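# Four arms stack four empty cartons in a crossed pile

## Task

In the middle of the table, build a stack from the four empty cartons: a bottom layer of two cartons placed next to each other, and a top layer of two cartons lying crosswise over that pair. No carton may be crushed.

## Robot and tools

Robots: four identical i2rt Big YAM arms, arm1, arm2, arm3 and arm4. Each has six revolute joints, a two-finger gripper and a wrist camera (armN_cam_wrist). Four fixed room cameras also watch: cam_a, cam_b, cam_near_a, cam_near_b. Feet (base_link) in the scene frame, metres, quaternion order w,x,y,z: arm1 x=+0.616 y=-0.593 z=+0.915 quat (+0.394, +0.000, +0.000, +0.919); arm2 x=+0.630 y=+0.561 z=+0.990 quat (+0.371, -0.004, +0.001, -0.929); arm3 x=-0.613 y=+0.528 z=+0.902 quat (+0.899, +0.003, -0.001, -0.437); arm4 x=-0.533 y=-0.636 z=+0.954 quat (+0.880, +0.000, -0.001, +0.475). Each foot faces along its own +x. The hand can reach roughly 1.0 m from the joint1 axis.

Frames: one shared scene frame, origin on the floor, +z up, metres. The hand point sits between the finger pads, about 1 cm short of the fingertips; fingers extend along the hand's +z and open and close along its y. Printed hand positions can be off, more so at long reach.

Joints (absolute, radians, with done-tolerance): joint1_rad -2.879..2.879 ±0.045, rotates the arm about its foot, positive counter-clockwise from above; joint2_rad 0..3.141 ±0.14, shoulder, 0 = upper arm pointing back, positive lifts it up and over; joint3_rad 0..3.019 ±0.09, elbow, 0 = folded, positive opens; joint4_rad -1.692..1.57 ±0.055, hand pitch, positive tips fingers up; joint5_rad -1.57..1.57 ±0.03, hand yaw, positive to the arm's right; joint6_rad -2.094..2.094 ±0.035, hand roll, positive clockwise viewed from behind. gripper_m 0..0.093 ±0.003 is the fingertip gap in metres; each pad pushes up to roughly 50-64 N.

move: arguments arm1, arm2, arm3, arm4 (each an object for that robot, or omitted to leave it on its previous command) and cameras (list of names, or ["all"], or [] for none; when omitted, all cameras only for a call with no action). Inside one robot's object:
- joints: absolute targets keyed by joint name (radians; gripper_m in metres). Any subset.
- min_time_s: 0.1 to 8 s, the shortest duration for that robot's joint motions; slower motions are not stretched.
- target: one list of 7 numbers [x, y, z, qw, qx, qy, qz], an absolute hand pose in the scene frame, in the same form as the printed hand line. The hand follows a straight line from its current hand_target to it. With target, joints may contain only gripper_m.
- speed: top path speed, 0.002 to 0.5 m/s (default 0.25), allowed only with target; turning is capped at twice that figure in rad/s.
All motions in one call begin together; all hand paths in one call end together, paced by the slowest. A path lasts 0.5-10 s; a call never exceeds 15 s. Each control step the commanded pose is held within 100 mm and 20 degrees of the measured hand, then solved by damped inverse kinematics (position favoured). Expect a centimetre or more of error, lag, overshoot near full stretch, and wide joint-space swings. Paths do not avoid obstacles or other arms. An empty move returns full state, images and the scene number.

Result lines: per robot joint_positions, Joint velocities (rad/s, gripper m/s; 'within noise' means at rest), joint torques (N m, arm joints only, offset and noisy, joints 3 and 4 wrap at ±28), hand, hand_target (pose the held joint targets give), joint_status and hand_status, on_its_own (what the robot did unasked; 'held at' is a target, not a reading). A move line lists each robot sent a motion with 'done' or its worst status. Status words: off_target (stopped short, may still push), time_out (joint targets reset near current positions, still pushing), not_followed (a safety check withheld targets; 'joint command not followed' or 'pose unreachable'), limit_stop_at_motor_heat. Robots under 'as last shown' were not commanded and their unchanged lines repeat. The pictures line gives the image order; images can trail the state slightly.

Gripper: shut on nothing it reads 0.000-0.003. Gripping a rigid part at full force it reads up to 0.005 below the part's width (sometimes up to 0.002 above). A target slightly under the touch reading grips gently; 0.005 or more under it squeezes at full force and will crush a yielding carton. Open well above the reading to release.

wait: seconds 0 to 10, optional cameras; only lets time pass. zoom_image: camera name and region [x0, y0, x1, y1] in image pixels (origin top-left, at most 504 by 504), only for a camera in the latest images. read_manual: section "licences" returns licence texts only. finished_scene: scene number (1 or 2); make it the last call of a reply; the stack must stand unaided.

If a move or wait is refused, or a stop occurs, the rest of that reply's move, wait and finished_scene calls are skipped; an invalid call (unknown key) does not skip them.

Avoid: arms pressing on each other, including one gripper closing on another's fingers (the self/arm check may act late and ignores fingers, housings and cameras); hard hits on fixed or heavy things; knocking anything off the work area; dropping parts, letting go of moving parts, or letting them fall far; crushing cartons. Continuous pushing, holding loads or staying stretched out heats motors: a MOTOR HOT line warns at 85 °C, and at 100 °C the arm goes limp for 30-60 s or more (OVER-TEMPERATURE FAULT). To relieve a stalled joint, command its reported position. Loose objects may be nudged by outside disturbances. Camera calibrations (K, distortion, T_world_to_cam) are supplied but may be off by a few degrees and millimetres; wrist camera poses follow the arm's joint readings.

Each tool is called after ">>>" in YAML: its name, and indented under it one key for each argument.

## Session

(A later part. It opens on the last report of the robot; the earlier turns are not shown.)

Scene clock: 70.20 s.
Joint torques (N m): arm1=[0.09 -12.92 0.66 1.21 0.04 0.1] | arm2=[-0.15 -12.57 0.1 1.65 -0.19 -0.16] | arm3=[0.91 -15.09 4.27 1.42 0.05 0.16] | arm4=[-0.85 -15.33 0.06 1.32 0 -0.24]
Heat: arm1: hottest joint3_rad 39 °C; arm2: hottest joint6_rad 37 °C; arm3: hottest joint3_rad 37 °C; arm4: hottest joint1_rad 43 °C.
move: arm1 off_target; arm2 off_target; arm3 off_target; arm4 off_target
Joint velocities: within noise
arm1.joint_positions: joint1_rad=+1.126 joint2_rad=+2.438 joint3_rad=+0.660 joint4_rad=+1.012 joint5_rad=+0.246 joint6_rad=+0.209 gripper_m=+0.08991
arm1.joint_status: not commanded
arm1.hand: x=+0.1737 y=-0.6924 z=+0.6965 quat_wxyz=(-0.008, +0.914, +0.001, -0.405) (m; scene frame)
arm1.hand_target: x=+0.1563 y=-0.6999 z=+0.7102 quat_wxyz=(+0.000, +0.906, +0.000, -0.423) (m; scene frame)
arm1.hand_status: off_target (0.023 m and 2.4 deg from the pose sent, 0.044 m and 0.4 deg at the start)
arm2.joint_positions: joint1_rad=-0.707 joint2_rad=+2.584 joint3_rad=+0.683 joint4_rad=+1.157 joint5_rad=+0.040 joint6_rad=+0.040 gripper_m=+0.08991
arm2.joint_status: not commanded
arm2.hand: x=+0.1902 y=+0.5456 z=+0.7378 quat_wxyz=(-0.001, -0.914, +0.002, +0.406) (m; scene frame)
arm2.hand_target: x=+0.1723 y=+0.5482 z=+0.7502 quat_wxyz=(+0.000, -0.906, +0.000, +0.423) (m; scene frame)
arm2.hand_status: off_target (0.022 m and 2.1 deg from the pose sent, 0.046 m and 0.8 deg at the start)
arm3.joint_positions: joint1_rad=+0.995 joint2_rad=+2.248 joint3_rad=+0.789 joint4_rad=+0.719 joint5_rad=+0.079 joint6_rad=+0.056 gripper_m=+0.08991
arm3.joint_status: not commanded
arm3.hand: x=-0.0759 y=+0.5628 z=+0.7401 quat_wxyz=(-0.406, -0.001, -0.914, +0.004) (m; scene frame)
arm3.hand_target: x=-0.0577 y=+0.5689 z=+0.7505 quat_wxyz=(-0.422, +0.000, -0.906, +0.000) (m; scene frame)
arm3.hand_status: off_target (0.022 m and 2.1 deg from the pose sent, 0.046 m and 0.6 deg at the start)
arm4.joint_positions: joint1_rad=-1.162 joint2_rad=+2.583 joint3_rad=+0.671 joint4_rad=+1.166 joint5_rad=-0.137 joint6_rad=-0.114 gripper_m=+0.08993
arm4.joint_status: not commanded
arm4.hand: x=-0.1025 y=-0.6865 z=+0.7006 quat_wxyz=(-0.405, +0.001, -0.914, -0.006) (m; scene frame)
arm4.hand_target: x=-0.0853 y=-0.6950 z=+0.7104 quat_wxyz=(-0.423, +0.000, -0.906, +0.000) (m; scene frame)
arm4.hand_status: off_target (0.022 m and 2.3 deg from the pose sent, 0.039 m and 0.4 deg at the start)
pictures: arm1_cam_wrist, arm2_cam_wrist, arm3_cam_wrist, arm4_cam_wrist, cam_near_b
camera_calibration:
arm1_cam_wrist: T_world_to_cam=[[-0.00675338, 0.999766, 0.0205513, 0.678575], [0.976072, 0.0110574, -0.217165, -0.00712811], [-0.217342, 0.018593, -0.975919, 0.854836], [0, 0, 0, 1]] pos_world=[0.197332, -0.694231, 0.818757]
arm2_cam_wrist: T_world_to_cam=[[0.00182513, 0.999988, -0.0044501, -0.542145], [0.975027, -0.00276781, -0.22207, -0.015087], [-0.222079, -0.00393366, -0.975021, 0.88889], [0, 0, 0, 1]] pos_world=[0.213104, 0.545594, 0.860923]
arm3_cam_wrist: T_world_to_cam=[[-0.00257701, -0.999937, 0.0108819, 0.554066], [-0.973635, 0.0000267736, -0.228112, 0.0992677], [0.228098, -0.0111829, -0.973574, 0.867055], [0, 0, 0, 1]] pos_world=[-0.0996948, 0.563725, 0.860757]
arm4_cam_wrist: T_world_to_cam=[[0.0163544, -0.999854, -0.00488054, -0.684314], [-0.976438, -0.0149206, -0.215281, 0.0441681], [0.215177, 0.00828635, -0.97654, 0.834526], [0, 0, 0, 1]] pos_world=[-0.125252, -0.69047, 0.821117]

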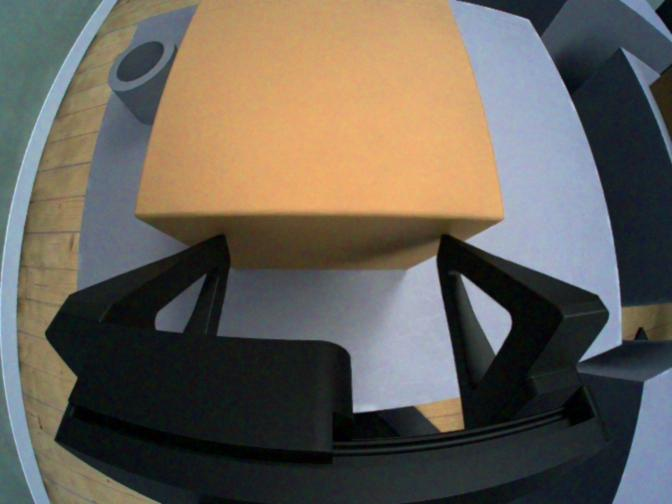

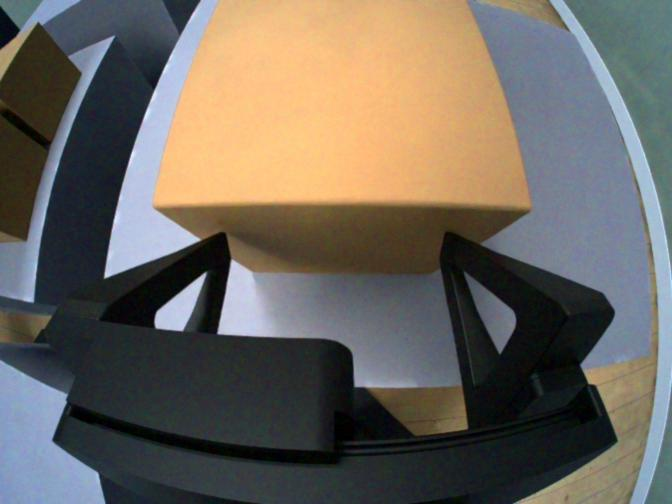

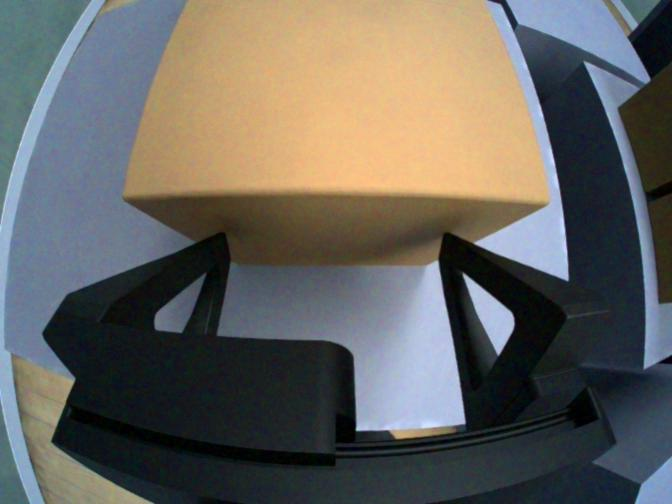

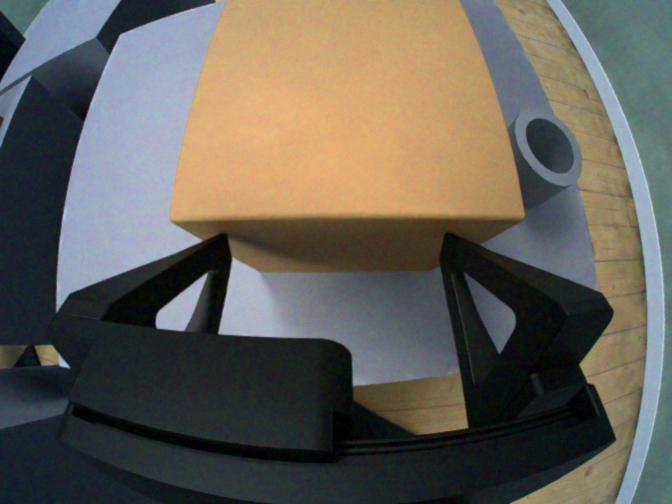

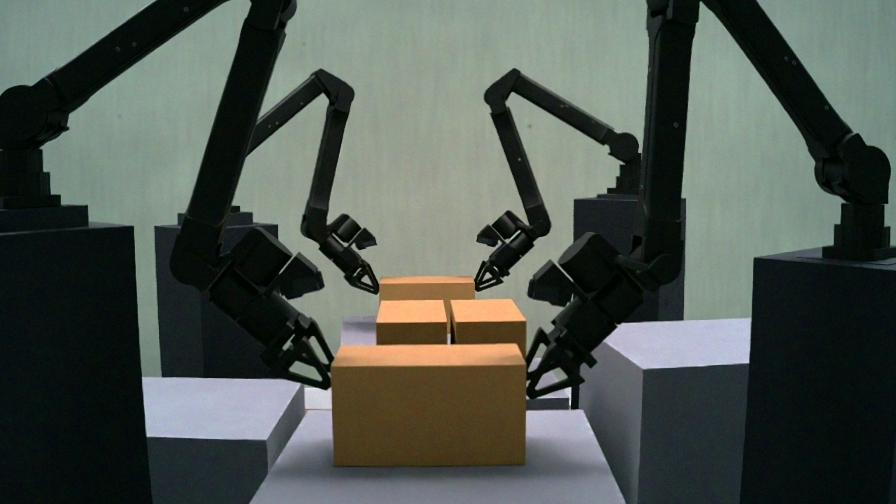

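>>> move:
  arm1: {"target":[0.152,-0.700,0.79,0,0.9063,0,-0.4226],"speed":0.06}
  arm2: {"target":[0.168,0.548,0.83,0,0.9063,0,-0.4226],"speed":0.06}
  arm3: {"target":[-0.053,0.569,0.83,0.4226,0,0.9063,0],"speed":0.06}
  arm4: {"target":[-0.081,-0.695,0.79,0.4226,0,0.9063,0],"speed":0.06}
  cameras: ["arm1_cam_wrist","arm3_cam_wrist","cam_near_b","cam_a"]

Scene clock: 72.70 s.
Joint torques (N m): arm1=[-0.26 -13.04 1.91 1.7 0.1 0.07] | arm2=[-0.32 -11.93 1.13 2.24 -0.17 -0.13] | arm3=[0.97 -16.5 5.03 1.68 0.15 0.21] | arm4=[-0.56 -15.5 1.1 1.76 0.07 -0.23]
Heat: arm1: hottest joint3_rad 39 °C; arm2: hottest joint6_rad 37 °C; arm3: hottest joint3_rad 37 °C; arm4: hottest joint1_rad 42 °C.
move: arm1 off_target; arm2 off_target; arm3 off_target; arm4 off_target
Joint velocities: within noise
arm1.joint_positions: joint1_rad=+1.126 joint2_rad=+2.163 joint3_rad=+0.568 joint4_rad=+0.803 joint5_rad=+0.242 joint6_rad=+0.209 gripper_m=+0.08991
arm1.joint_status: not commanded
arm1.hand: x=+0.1736 y=-0.6931 z=+0.7672 quat_wxyz=(-0.009, +0.919, +0.003, -0.393) (m; scene frame)
arm1.hand_target: x=+0.1527 y=-0.6997 z=+0.7900 quat_wxyz=(+0.000, +0.906, +0.000, -0.423) (m; scene frame)
arm1.hand_status: off_target (0.032 m and 3.8 deg from the pose sent, 0.096 m and 2.4 deg at the start)
arm2.joint_positions: joint1_rad=-0.708 joint2_rad=+2.308 joint3_rad=+0.568 joint4_rad=+0.985 joint5_rad=+0.039 joint6_rad=+0.040 gripper_m=+0.08991
arm2.joint_status: not commanded
arm2.hand: x=+0.1857 y=+0.5456 z=+0.8124 quat_wxyz=(-0.001, -0.916, +0.002, +0.400) (m; scene frame)
arm2.hand_target: x=+0.1683 y=+0.5482 z=+0.8300 quat_wxyz=(+0.000, -0.906, +0.000, +0.423) (m; scene frame)
arm2.hand_status: off_target (0.025 m and 2.8 deg from the pose sent, 0.095 m and 2.1 deg at the start)
arm3.joint_positions: joint1_rad=+0.995 joint2_rad=+2.037 joint3_rad=+0.755 joint4_rad=+0.513 joint5_rad=+0.076 joint6_rad=+0.052 gripper_m=+0.08992
arm3.joint_status: not commanded
arm3.hand: x=-0.0747 y=+0.5633 z=+0.8033 quat_wxyz=(-0.393, +0.002, -0.920, +0.005) (m; scene frame)
arm3.hand_target: x=-0.0538 y=+0.5690 z=+0.8303 quat_wxyz=(-0.423, +0.000, -0.906, +0.000) (m; scene frame)
arm3.hand_status: off_target (0.035 m and 3.8 deg from the pose sent, 0.093 m and 2.1 deg at the start)
arm4.joint_positions: joint1_rad=-1.162 joint2_rad=+2.311 joint3_rad=+0.552 joint4_rad=+0.993 joint5_rad=-0.137 joint6_rad=-0.114 gripper_m=+0.08993
arm4.joint_status: not commanded
arm4.hand: x=-0.1009 y=-0.6869 z=+0.7724 quat_wxyz=(-0.396, +0.000, -0.918, -0.008) (m; scene frame)
arm4.hand_target: x=-0.0815 y=-0.6949 z=+0.7901 quat_wxyz=(-0.423, +0.000, -0.906, +0.000) (m; scene frame)
arm4.hand_status: off_target (0.028 m and 3.4 deg from the pose sent, 0.092 m and 2.3 deg at the start)
pictures: arm1_cam_wrist, arm3_cam_wrist, cam_a, cam_near_b
camera_calibration:
arm1_cam_wrist: T_world_to_cam=[[-0.0102986, 0.999626, 0.0253251, 0.674721], [0.981111, 0.0149939, -0.192864, -0.0085183], [-0.193172, 0.0228605, -0.980899, 0.926421], [0, 0, 0, 1]] pos_world=[0.194264, -0.69552, 0.889995]
arm3_cam_wrist: T_world_to_cam=[[0.00313801, -0.999884, 0.0148807, 0.551082], [-0.980049, -0.00603236, -0.198665, 0.0941843], [0.198732, -0.0139604, -0.979955, 0.93268], [0, 0, 0, 1]] pos_world=[-0.094777, 0.564607, 0.924494]

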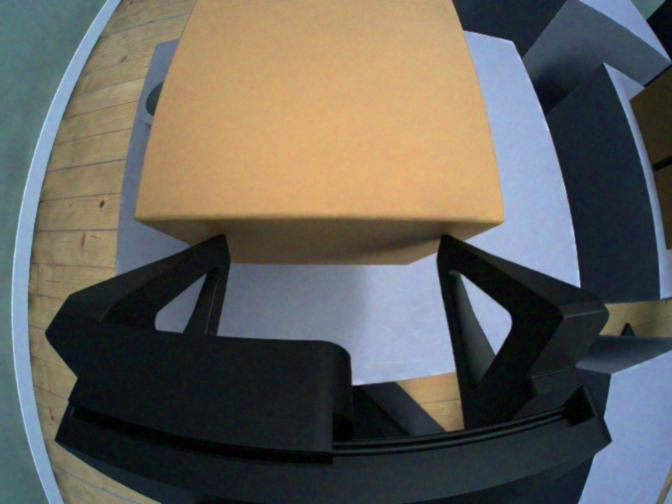

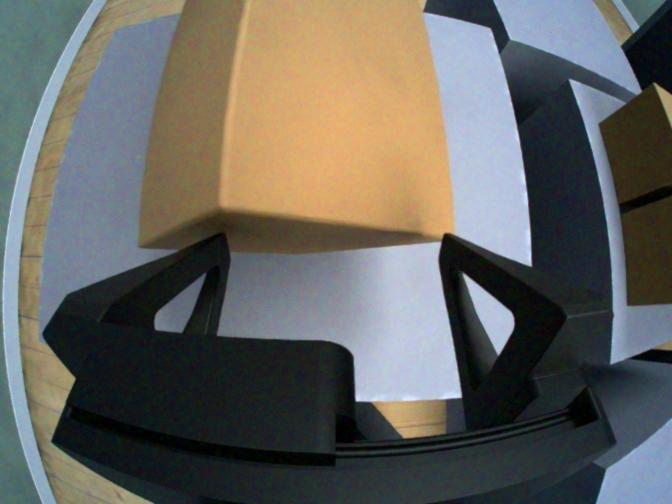

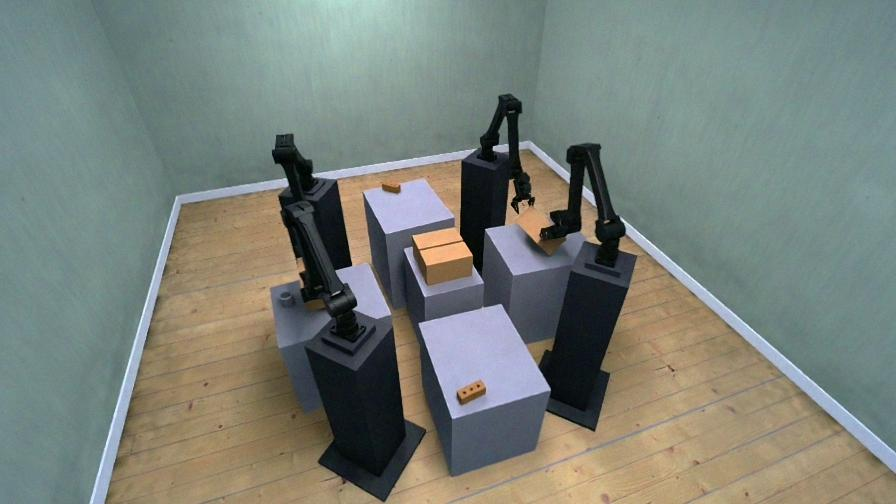

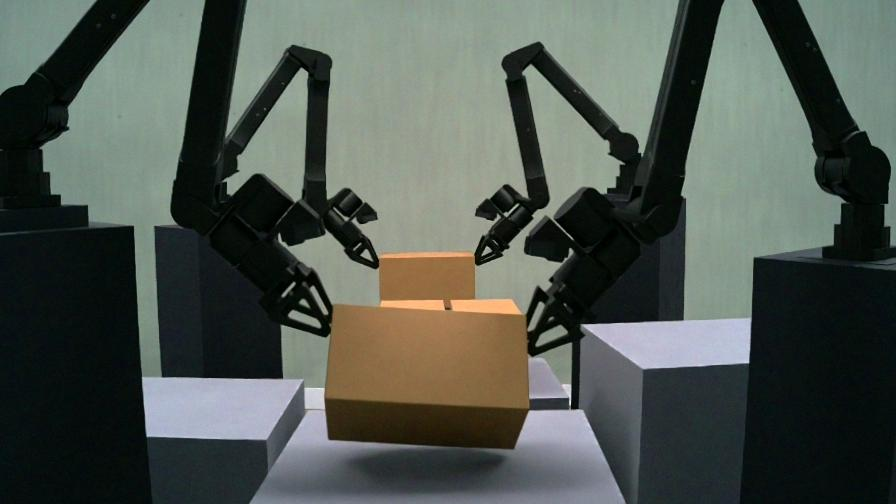

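>>> move:
  arm1: {"target":[0.148,-0.700,0.94,0,0.9063,0,-0.4226],"speed":0.1}
  arm2: {"target":[0.170,0.548,0.725,0,0.9063,0,-0.4226],"speed":0.1}
  arm3: {"target":[-0.055,0.569,0.725,0.4226,0,0.9063,0],"speed":0.1}
  arm4: {"target":[-0.077,-0.695,0.935,0.4226,0,0.9063,0],"speed":0.1}
  cameras: ["all"]

Scene clock: 78.47 s.
Joint torques (N m): arm1=[-0.5 -10.11 7.53 1.81 0.19 0.06] | arm2=[0.03 -10.87 0.62 3.47 -0.13 -0.19] | arm3=[0.85 -14.51 4.01 2.44 0.14 0.21] | arm4=[-0.38 -12.1 6.93 1.92 0.12 -0.15]
Heat: arm1: hottest joint3_rad 39 °C; arm2: hottest joint6_rad 37 °C; arm3: hottest joint3_rad 37 °C; arm4: hottest joint1_rad 42 °C.
move: arm1 off_target; arm2 off_target; arm3 off_target; arm4 off_target
Joint velocities: within noise
arm1.joint_positions: joint1_rad=+1.126 joint2_rad=+1.603 joint3_rad=+0.517 joint4_rad=+0.270 joint5_rad=+0.237 joint6_rad=+0.209 gripper_m=+0.08991
arm1.joint_status: not commanded
arm1.hand: x=+0.1782 y=-0.6923 z=+0.9071 quat_wxyz=(-0.011, +0.924, +0.005, -0.382) (m; scene frame)
arm1.hand_target: x=+0.1499 y=-0.6994 z=+0.9408 quat_wxyz=(+0.000, +0.906, +0.000, -0.423) (m; scene frame)
arm1.hand_status: off_target (0.045 m and 5.2 deg from the pose sent, 0.175 m and 3.8 deg at the start)
arm2.joint_positions: joint1_rad=-0.708 joint2_rad=+2.627 joint3_rad=+0.726 joint4_rad=+1.142 joint5_rad=+0.039 joint6_rad=+0.040 gripper_m=+0.08991
arm2.joint_status: not commanded
arm2.hand: x=+0.1870 y=+0.5456 z=+0.7194 quat_wxyz=(-0.001, -0.917, +0.002, +0.399) (m; scene frame)
arm2.hand_target: x=+0.1705 y=+0.5482 z=+0.7254 quat_wxyz=(+0.000, -0.906, +0.000, +0.422) (m; scene frame)
arm2.hand_status: off_target (0.018 m and 3.0 deg from the pose sent, 0.089 m and 2.8 deg at the start)
arm3.joint_positions: joint1_rad=+0.995 joint2_rad=+2.313 joint3_rad=+0.821 joint4_rad=+0.735 joint5_rad=+0.076 joint6_rad=+0.052 gripper_m=+0.08992
arm3.joint_status: not commanded
arm3.hand: x=-0.0759 y=+0.5635 z=+0.7164 quat_wxyz=(-0.398, +0.002, -0.917, +0.005) (m; scene frame)
arm3.hand_target: x=-0.0558 y=+0.5690 z=+0.7257 quat_wxyz=(-0.422, +0.000, -0.906, +0.000) (m; scene frame)
arm3.hand_status: off_target (0.023 m and 3.1 deg from the pose sent, 0.081 m and 3.8 deg at the start)
arm4.joint_positions: joint1_rad=-1.162 joint2_rad=+1.717 joint3_rad=+0.455 joint4_rad=+0.488 joint5_rad=-0.137 joint6_rad=-0.118 gripper_m=+0.08993
arm4.joint_status: not commanded
arm4.hand: x=-0.0983 y=-0.6877 z=+0.9132 quat_wxyz=(-0.393, +0.002, -0.920, -0.007) (m; scene frame)
arm4.hand_target: x=-0.0779 y=-0.6948 z=+0.9353 quat_wxyz=(-0.423, +0.000, -0.906, +0.000) (m; scene frame)
arm4.hand_status: off_target (0.031 m and 3.8 deg from the pose sent, 0.165 m and 3.4 deg at the start)
pictures: arm1_cam_wrist, arm2_cam_wrist, arm3_cam_wrist, arm4_cam_wrist, cam_a, cam_b, cam_near_a, cam_near_b
camera_calibration:
arm1_cam_wrist: T_world_to_cam=[[-0.0138856, 0.99948, 0.0291059, 0.667584], [0.985382, 0.018621, -0.169336, -0.00572916], [-0.16979, 0.0263291, -0.985128, 1.06649], [0, 0, 0, 1]] pos_world=[0.195995, -0.69521, 1.03023]
arm2_cam_wrist: T_world_to_cam=[[0.00179674, 0.999989, -0.00440205, -0.542151], [0.978375, -0.00266837, -0.206823, -0.0276185], [-0.206832, -0.00393525, -0.978368, 0.869841], [0, 0, 0, 1]] pos_world=[0.207907, 0.545494, 0.842926]
arm3_cam_wrist: T_world_to_cam=[[0.0028661, -0.999901, 0.0137815, 0.553394], [-0.977486, -0.00570898, -0.210923, 0.0844998], [0.210981, -0.0128667, -0.977405, 0.846304], [0, 0, 0, 1]] pos_world=[-0.097543, 0.56471, 0.837379]
arm4_cam_wrist: T_world_to_cam=[[0.0193339, -0.99979, -0.0067815, -0.68243], [-0.981914, -0.0177097, -0.188497, 0.0670264], [0.188338, 0.0103032, -0.98205, 1.04507], [0, 0, 0, 1]] pos_world=[-0.117818, -0.691867, 1.03432]

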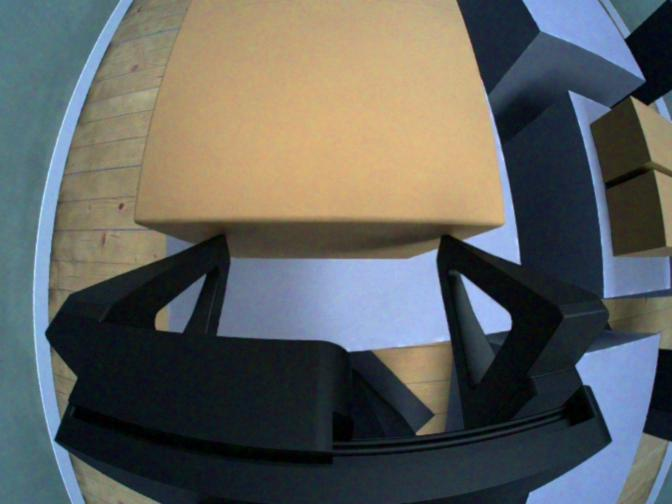

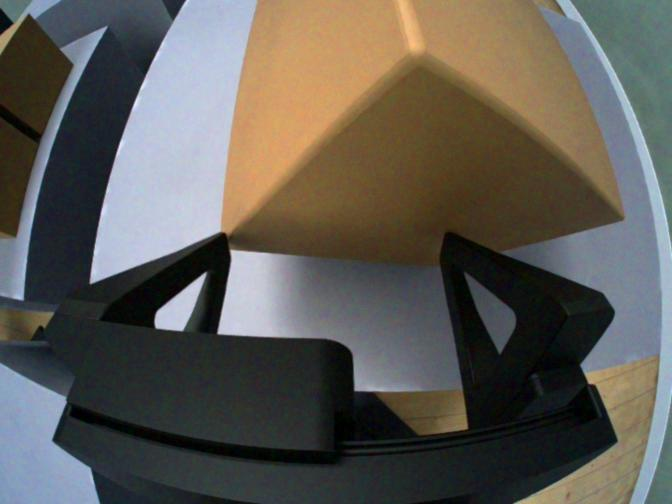

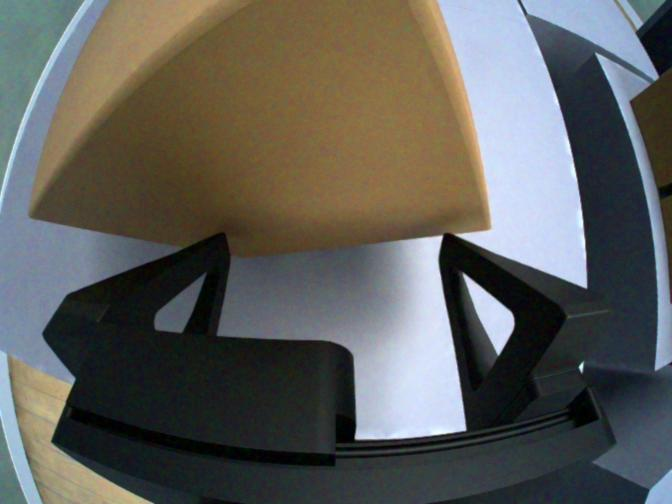

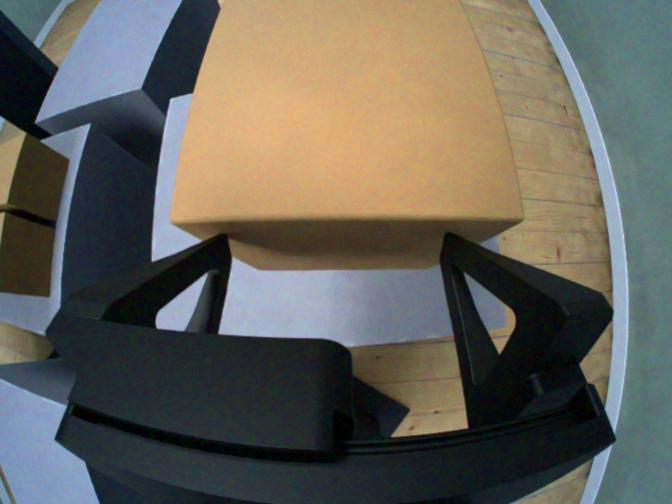

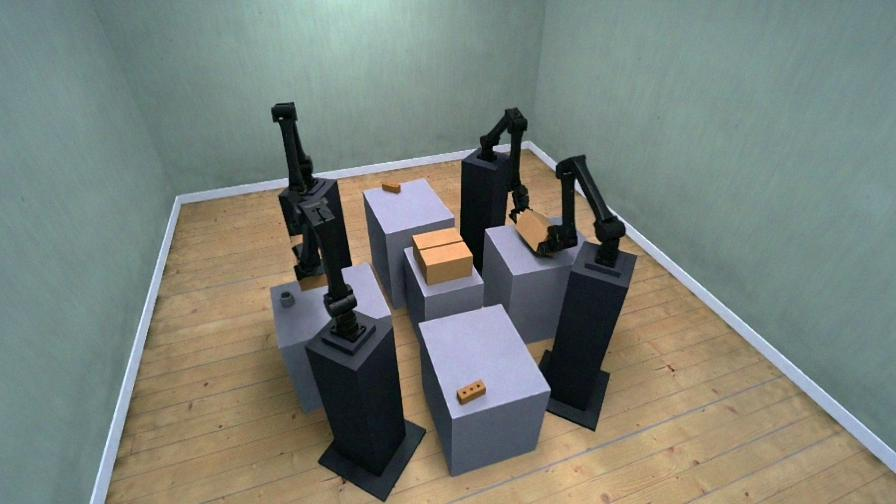

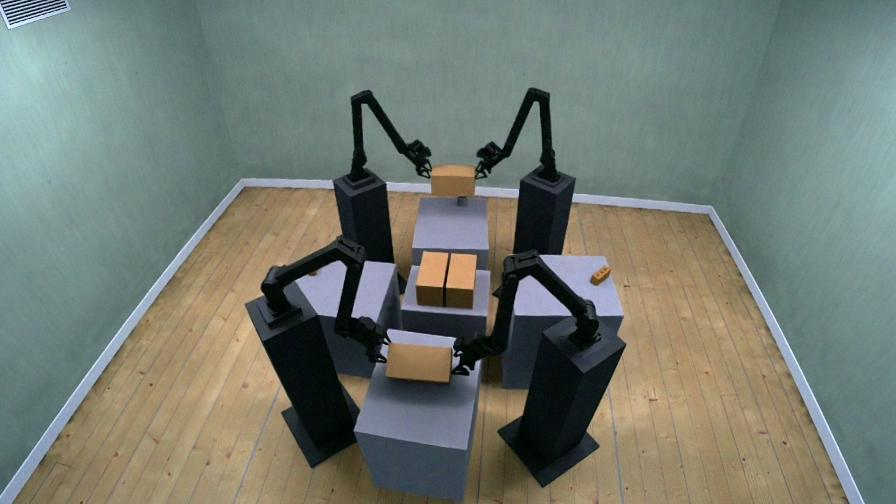

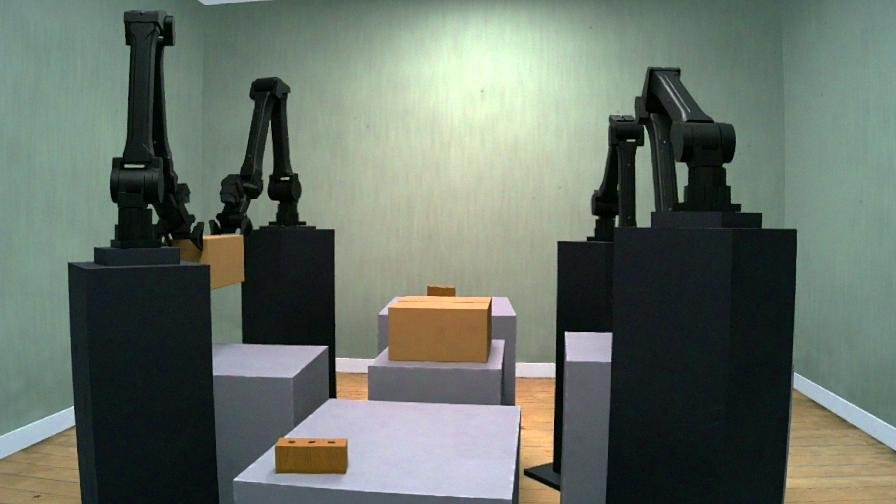

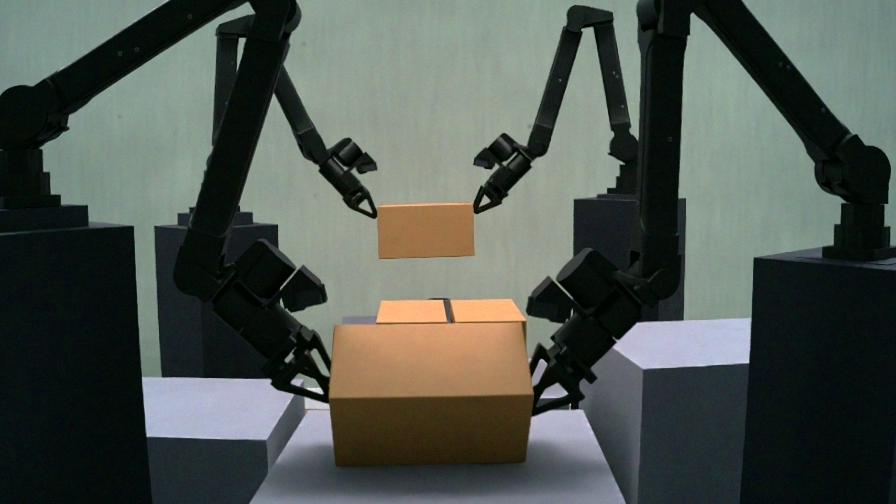

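>>> move:
  arm1: {"target":[0.148,-0.30,0.95,0,0.9063,0,-0.4226],"speed":0.12}
  arm2: {"target":[0.170,0.598,0.715,0,0.9063,0,-0.4226],"speed":0.1}
  arm3: {"target":[-0.055,0.619,0.715,0.4226,0,0.9063,0],"speed":0.1}
  arm4: {"target":[-0.077,-0.295,0.945,0.4226,0,0.9063,0],"speed":0.12}
  cameras: ["all"]

Scene clock: 83.97 s.
Joint torques (N m): arm1=[-1.08 -9.35 8.58 0.88 -0.34 0.03] | arm2=[-0.21 -10.75 1.02 3.18 -0.05 -0.15] | arm3=[1.14 -14.8 4.67 1.99 0.49 0.3] | arm4=[0.97 -13.04 10.58 0.77 0.52 -0.1]
Heat: arm1: hottest joint3_rad 39 °C; arm2: hottest joint6_rad 37 °C; arm3: hottest joint2_rad 37 °C; arm4: hottest joint1_rad 42 °C.
move: arm1 off_target; arm2 off_target; arm3 off_target; arm4 off_target
Joint velocities: within noise
arm1.joint_positions: joint1_rad=+0.102 joint2_rad=+1.710 joint3_rad=+0.811 joint4_rad=+0.038 joint5_rad=-0.524 joint6_rad=-0.505 gripper_m=+0.08992
arm1.joint_status: not commanded
arm1.hand: x=+0.1600 y=-0.3168 z=+0.9412 quat_wxyz=(+0.009, +0.910, -0.002, -0.414) (m; scene frame)
arm1.hand_target: x=+0.1489 y=-0.3005 z=+0.9503 quat_wxyz=(+0.000, +0.906, +0.000, -0.423) (m; scene frame)
arm1.hand_status: off_target (0.022 m and 1.5 deg from the pose sent, 0.396 m and 5.2 deg at the start)
arm2.joint_positions: joint1_rad=-0.856 joint2_rad=+2.653 joint3_rad=+0.747 joint4_rad=+1.153 joint5_rad=-0.082 joint6_rad=-0.059 gripper_m=+0.08992
arm2.joint_status: not commanded
arm2.hand: x=+0.1851 y=+0.5899 z=+0.7119 quat_wxyz=(-0.007, -0.915, +0.001, +0.403) (m; scene frame)
arm2.hand_target: x=+0.1705 y=+0.5981 z=+0.7154 quat_wxyz=(+0.000, -0.906, +0.000, +0.422) (m; scene frame)
arm2.hand_status: off_target (0.017 m and 2.6 deg from the pose sent, 0.055 m and 3.0 deg at the start)
arm3.joint_positions: joint1_rad=+1.107 joint2_rad=+2.343 joint3_rad=+0.844 joint4_rad=+0.735 joint5_rad=+0.156 joint6_rad=+0.120 gripper_m=+0.08992
arm3.joint_status: not commanded
arm3.hand: x=-0.0786 y=+0.6097 z=+0.7068 quat_wxyz=(-0.399, +0.006, -0.917, +0.006) (m; scene frame)
arm3.hand_target: x=-0.0561 y=+0.6190 z=+0.7159 quat_wxyz=(-0.422, +0.000, -0.906, +0.000) (m; scene frame)
arm3.hand_status: off_target (0.027 m and 3.1 deg from the pose sent, 0.059 m and 3.1 deg at the start)
arm4.joint_positions: joint1_rad=-0.186 joint2_rad=+1.851 joint3_rad=+0.880 joint4_rad=+0.073 joint5_rad=+0.590 joint6_rad=+0.590 gripper_m=+0.08993
arm4.joint_status: not commanded
arm4.hand: x=-0.0855 y=-0.3117 z=+0.9442 quat_wxyz=(-0.419, +0.001, -0.908, +0.006) (m; scene frame)
arm4.hand_target: x=-0.0776 y=-0.2955 z=+0.9453 quat_wxyz=(-0.423, +0.000, -0.906, +0.000) (m; scene frame)
arm4.hand_status: off_target (0.019 m and 0.9 deg from the pose sent, 0.395 m and 3.8 deg at the start)
pictures: arm1_cam_wrist, arm2_cam_wrist, arm3_cam_wrist, arm4_cam_wrist, cam_a, cam_b, cam_near_a, cam_near_b
camera_calibration:
arm1_cam_wrist: T_world_to_cam=[[-0.0143832, 0.999828, -0.0117304, 0.329655], [0.971307, 0.0111857, -0.237565, 0.0751472], [-0.237392, -0.0148108, -0.971301, 1.07187], [0, 0, 0, 1]] pos_world=[0.186204, -0.314564, 1.06283]
arm2_cam_wrist: T_world_to_cam=[[-0.00609093, 0.999871, -0.0148581, -0.577546], [0.976503, 0.00274646, -0.215486, -0.0239838], [-0.215418, -0.0158215, -0.976394, 0.869505], [0, 0, 0, 1]] pos_world=[0.207209, 0.591294, 0.83523]
arm3_cam_wrist: T_world_to_cam=[[0.00969151, -0.999744, 0.0204305, 0.595489], [-0.977072, -0.0138135, -0.21246, 0.0861814], [0.212687, -0.017903, -0.976956, 0.841013], [0, 0, 0, 1]] pos_world=[-0.100439, 0.611584, 0.827777]
arm4_cam_wrist: T_world_to_cam=[[0.00625329, -0.999811, 0.0184207, -0.331372], [-0.969738, -0.0105592, -0.24392, 0.147738], [0.244069, -0.016338, -0.96962, 1.05394], [0, 0, 0, 1]] pos_world=[-0.111896, -0.31253, 1.06407]

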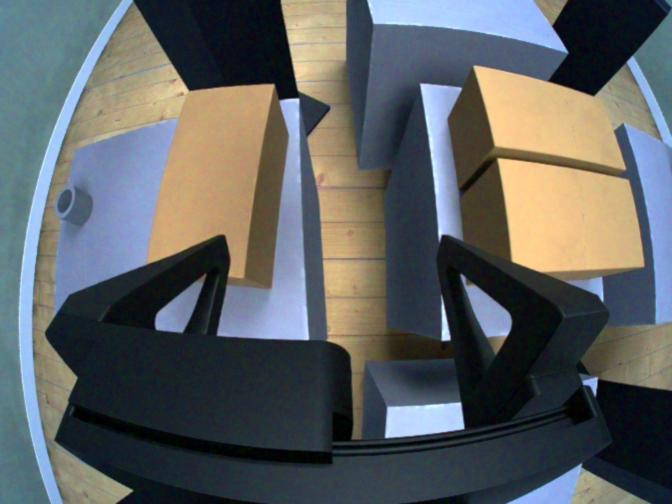

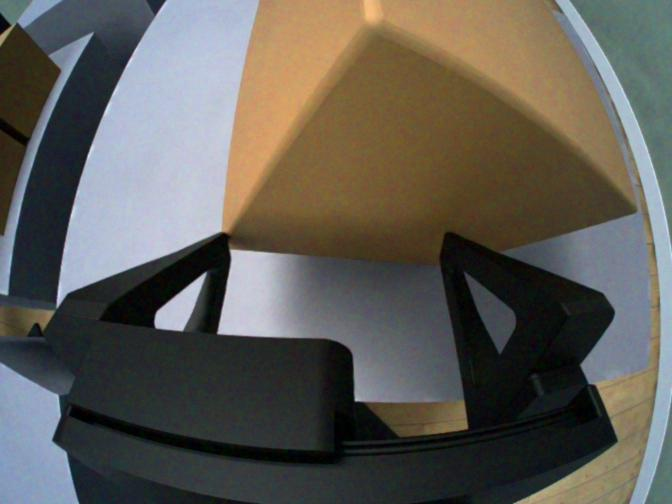

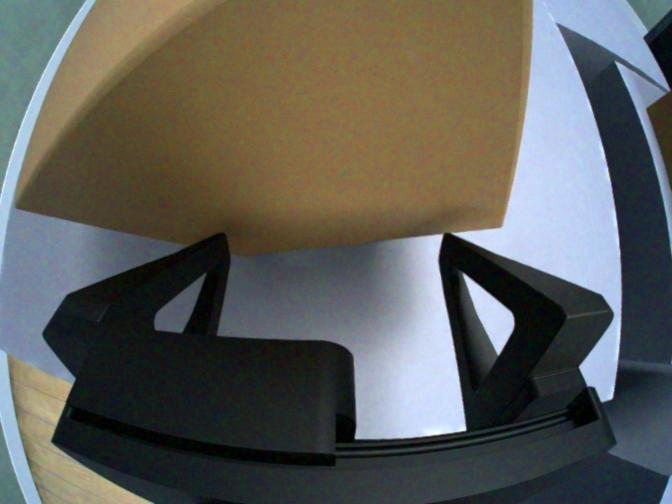

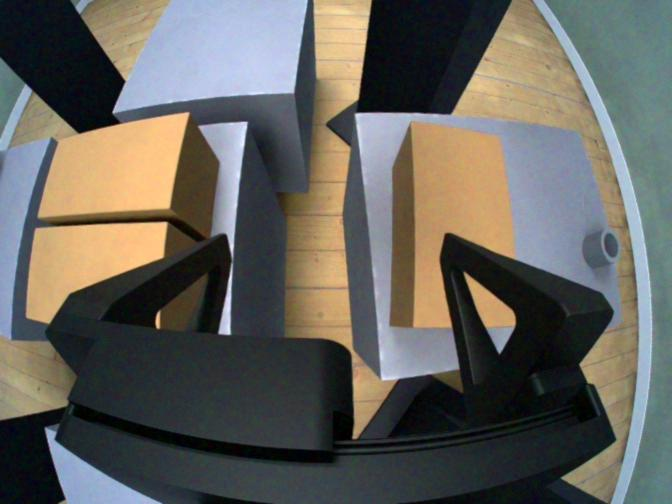

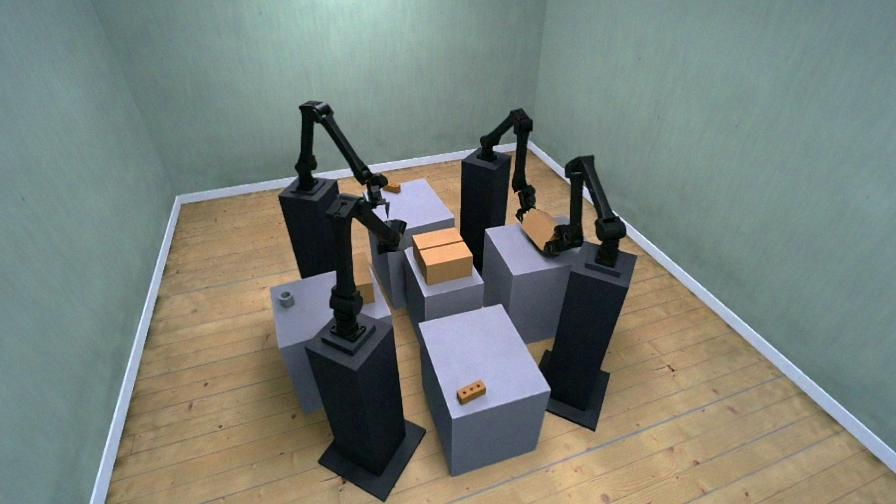

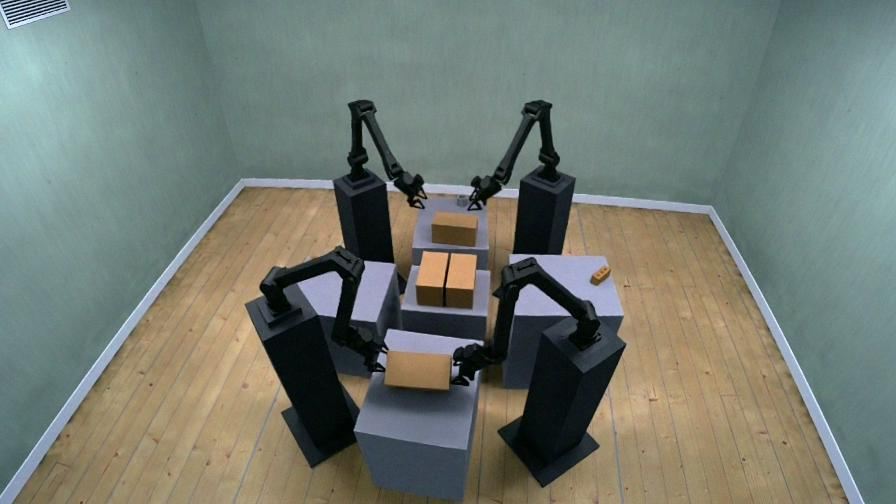

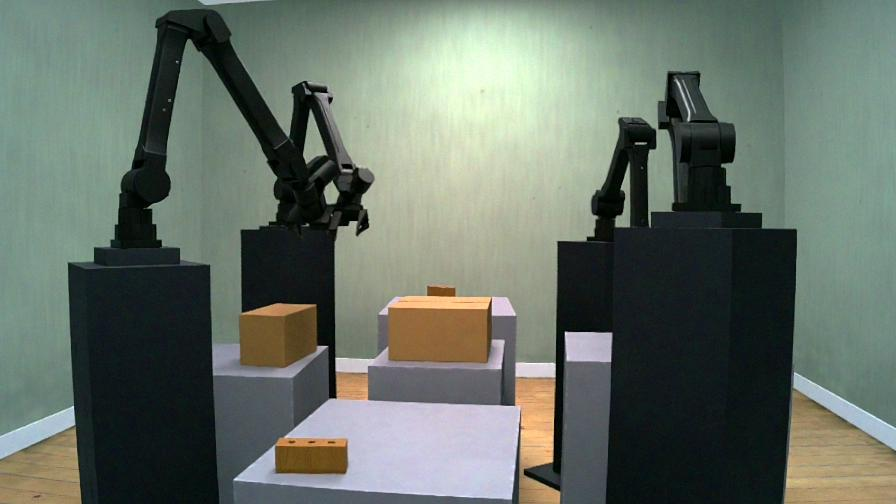

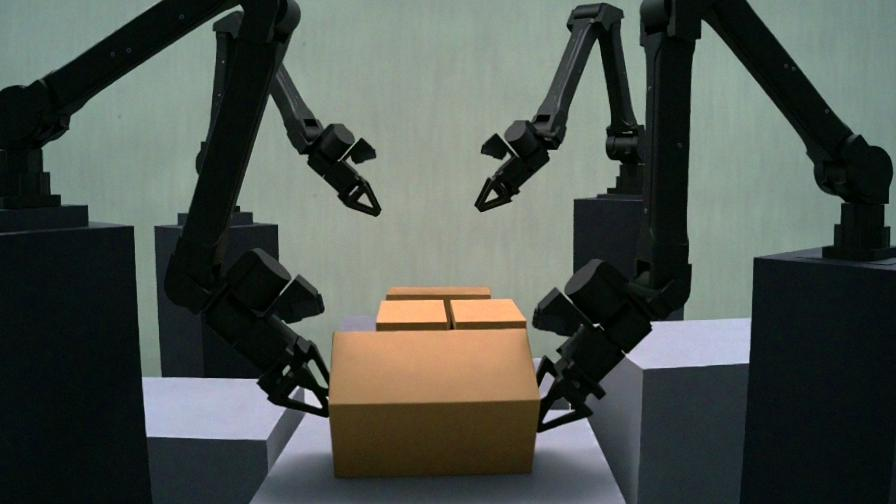

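>>> move:
  arm1: {"target":[0.23,-0.50,0.85,0,0.9063,0,-0.4226],"speed":0.2}
  arm2: {"target":[0.175,0.593,0.665,0,0.9063,0,-0.4226],"speed":0.05}
  arm3: {"target":[-0.064,0.614,0.668,0.4226,0,0.9063,0],"speed":0.05}
  arm4: {"target":[-0.18,-0.50,0.85,0.4226,0,0.9063,0],"speed":0.2}
  cameras: ["arm1_cam_wrist","arm2_cam_wrist","arm3_cam_wrist","arm4_cam_wrist","cam_near_b"]

Scene clock: 87.77 s.
Joint torques (N m): arm1=[1.14 -6.36 1.21 2.15 0.03 0.14] | arm2=[1.08 -10.52 -0.17 3.25 -0.04 -0.05] | arm3=[0.5 -15.03 2.93 2.36 0.25 0.23] | arm4=[-0.91 -8.76 0.06 1.89 0.24 -0.27]
Heat: arm1: hottest joint3_rad 39 °C; arm2: hottest joint6_rad 37 °C; arm3: hottest joint2_rad 37 °C; arm4: hottest joint1_rad 42 °C.
move: arm1 done; arm2 off_target; arm3 off_target; arm4 off_target
Joint velocities: within noise
arm1.joint_positions: joint1_rad=+0.445 joint2_rad=+1.826 joint3_rad=+0.342 joint4_rad=+0.754 joint5_rad=-0.270 joint6_rad=-0.239 gripper_m=+0.08992
arm1.joint_status: not commanded
arm1.hand: x=+0.2291 y=-0.4941 z=+0.8530 quat_wxyz=(-0.003, +0.906, -0.003, -0.423) (m; scene frame)
arm1.hand_target: x=+0.2301 y=-0.5000 z=+0.8501 quat_wxyz=(+0.000, +0.906, +0.000, -0.422) (m; scene frame)
arm1.hand_status: done (0.007 m and 0.4 deg from the pose sent, 0.216 m and 1.5 deg at the start)
arm2.joint_positions: joint1_rad=-0.856 joint2_rad=+2.805 joint3_rad=+0.856 joint4_rad=+1.201 joint5_rad=-0.074 joint6_rad=-0.063 gripper_m=+0.08992
arm2.joint_status: not commanded
arm2.hand: x=+0.1860 y=+0.5912 z=+0.6617 quat_wxyz=(-0.003, -0.915, +0.001, +0.404) (m; scene frame)
arm2.hand_target: x=+0.1752 y=+0.5930 z=+0.6653 quat_wxyz=(+0.000, -0.906, +0.000, +0.422) (m; scene frame)
arm2.hand_status: off_target (0.012 m and 2.3 deg from the pose sent, 0.048 m and 2.6 deg at the start)
arm3.joint_positions: joint1_rad=+1.107 joint2_rad=+2.481 joint3_rad=+0.900 joint4_rad=+0.824 joint5_rad=+0.156 joint6_rad=+0.121 gripper_m=+0.08992
arm3.joint_status: not commanded
arm3.hand: x=-0.0802 y=+0.6095 z=+0.6624 quat_wxyz=(-0.403, +0.005, -0.915, +0.006) (m; scene frame)
arm3.hand_target: x=-0.0645 y=+0.6140 z=+0.6686 quat_wxyz=(-0.423, +0.000, -0.906, +0.000) (m; scene frame)
arm3.hand_status: off_target (0.018 m and 2.6 deg from the pose sent, 0.042 m and 3.1 deg at the start)
arm4.joint_positions: joint1_rad=-0.418 joint2_rad=+2.010 joint3_rad=+0.348 joint4_rad=+0.893 joint5_rad=+0.422 joint6_rad=+0.391 gripper_m=+0.08993
arm4.joint_status: not commanded
arm4.hand: x=-0.1767 y=-0.4922 z=+0.8563 quat_wxyz=(-0.428, +0.000, -0.904, -0.007) (m; scene frame)
arm4.hand_target: x=-0.1802 y=-0.5000 z=+0.8502 quat_wxyz=(-0.422, +0.000, -0.906, +0.000) (m; scene frame)
arm4.hand_status: off_target (0.011 m and 1.1 deg from the pose sent, 0.231 m and 0.9 deg at the start)
pictures: arm1_cam_wrist, arm2_cam_wrist, arm3_cam_wrist, arm4_cam_wrist, cam_near_b
camera_calibration:
arm1_cam_wrist: T_world_to_cam=[[-0.00425546, 0.999948, 0.00922346, 0.486635], [0.966758, 0.00647195, -0.255611, 0.00310506], [-0.255658, 0.00782911, -0.966736, 1.01154], [0, 0, 0, 1]] pos_world=[0.257677, -0.49455, 0.974198]
arm2_cam_wrist: T_world_to_cam=[[-0.00253588, 0.999974, -0.00680192, -0.585711], [0.975632, 0.000981689, -0.219412, -0.0318823], [-0.219399, -0.00719257, -0.975609, 0.815803], [0, 0, 0, 1]] pos_world=[0.208606, 0.591594, 0.784925]
arm3_cam_wrist: T_world_to_cam=[[0.00904989, -0.99979, 0.0183662, 0.597511], [-0.975379, -0.0128733, -0.22016, 0.0798083], [0.220351, -0.0159215, -0.975291, 0.796245], [0, 0, 0, 1]] pos_world=[-0.103017, 0.61109, 0.783167]
arm4_cam_wrist: T_world_to_cam=[[0.0153549, -0.999861, -0.00645363, -0.486841], [-0.964451, -0.0131075, -0.263935, 0.05268], [0.263814, 0.0102769, -0.964519, 1.00034], [0, 0, 0, 1]] pos_world=[-0.20562, -0.496364, 0.975607]

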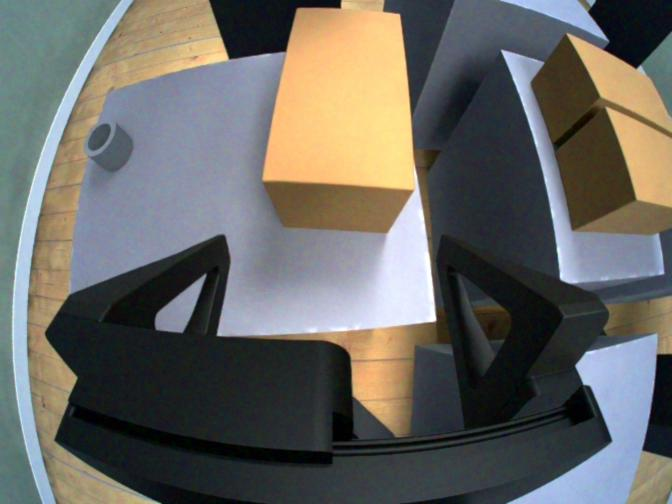

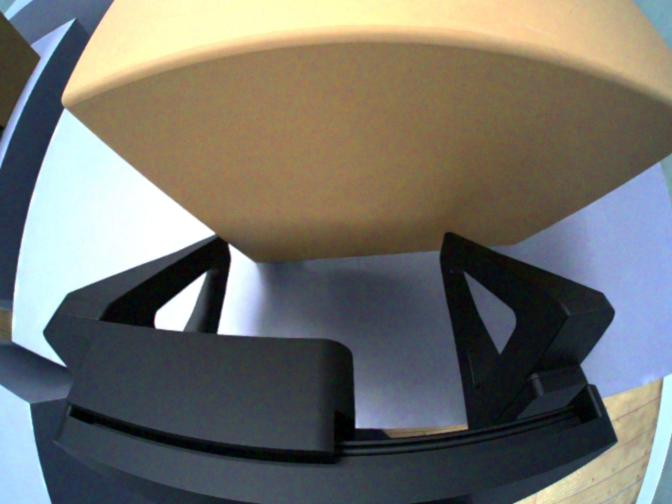

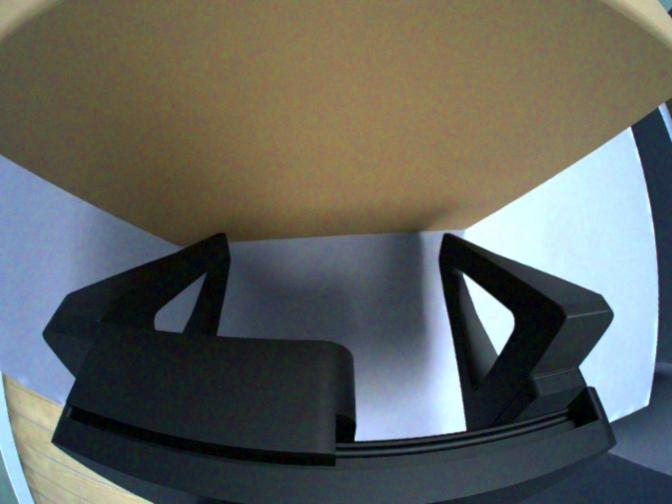

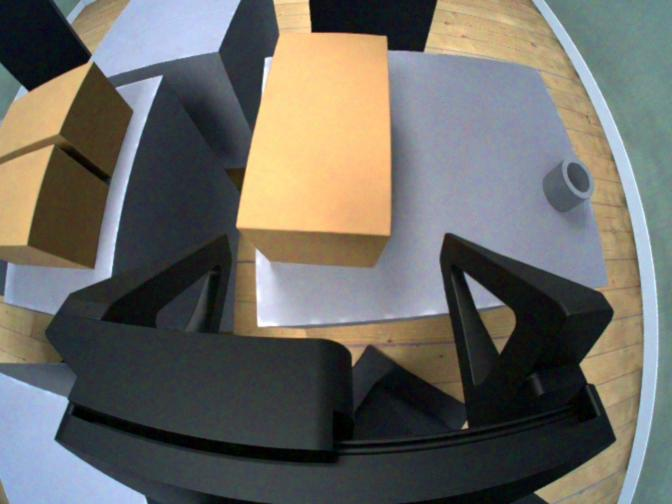

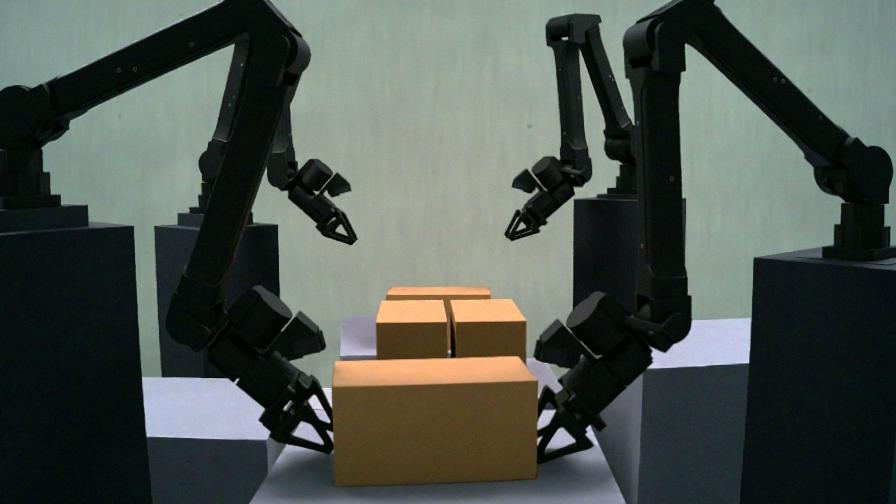

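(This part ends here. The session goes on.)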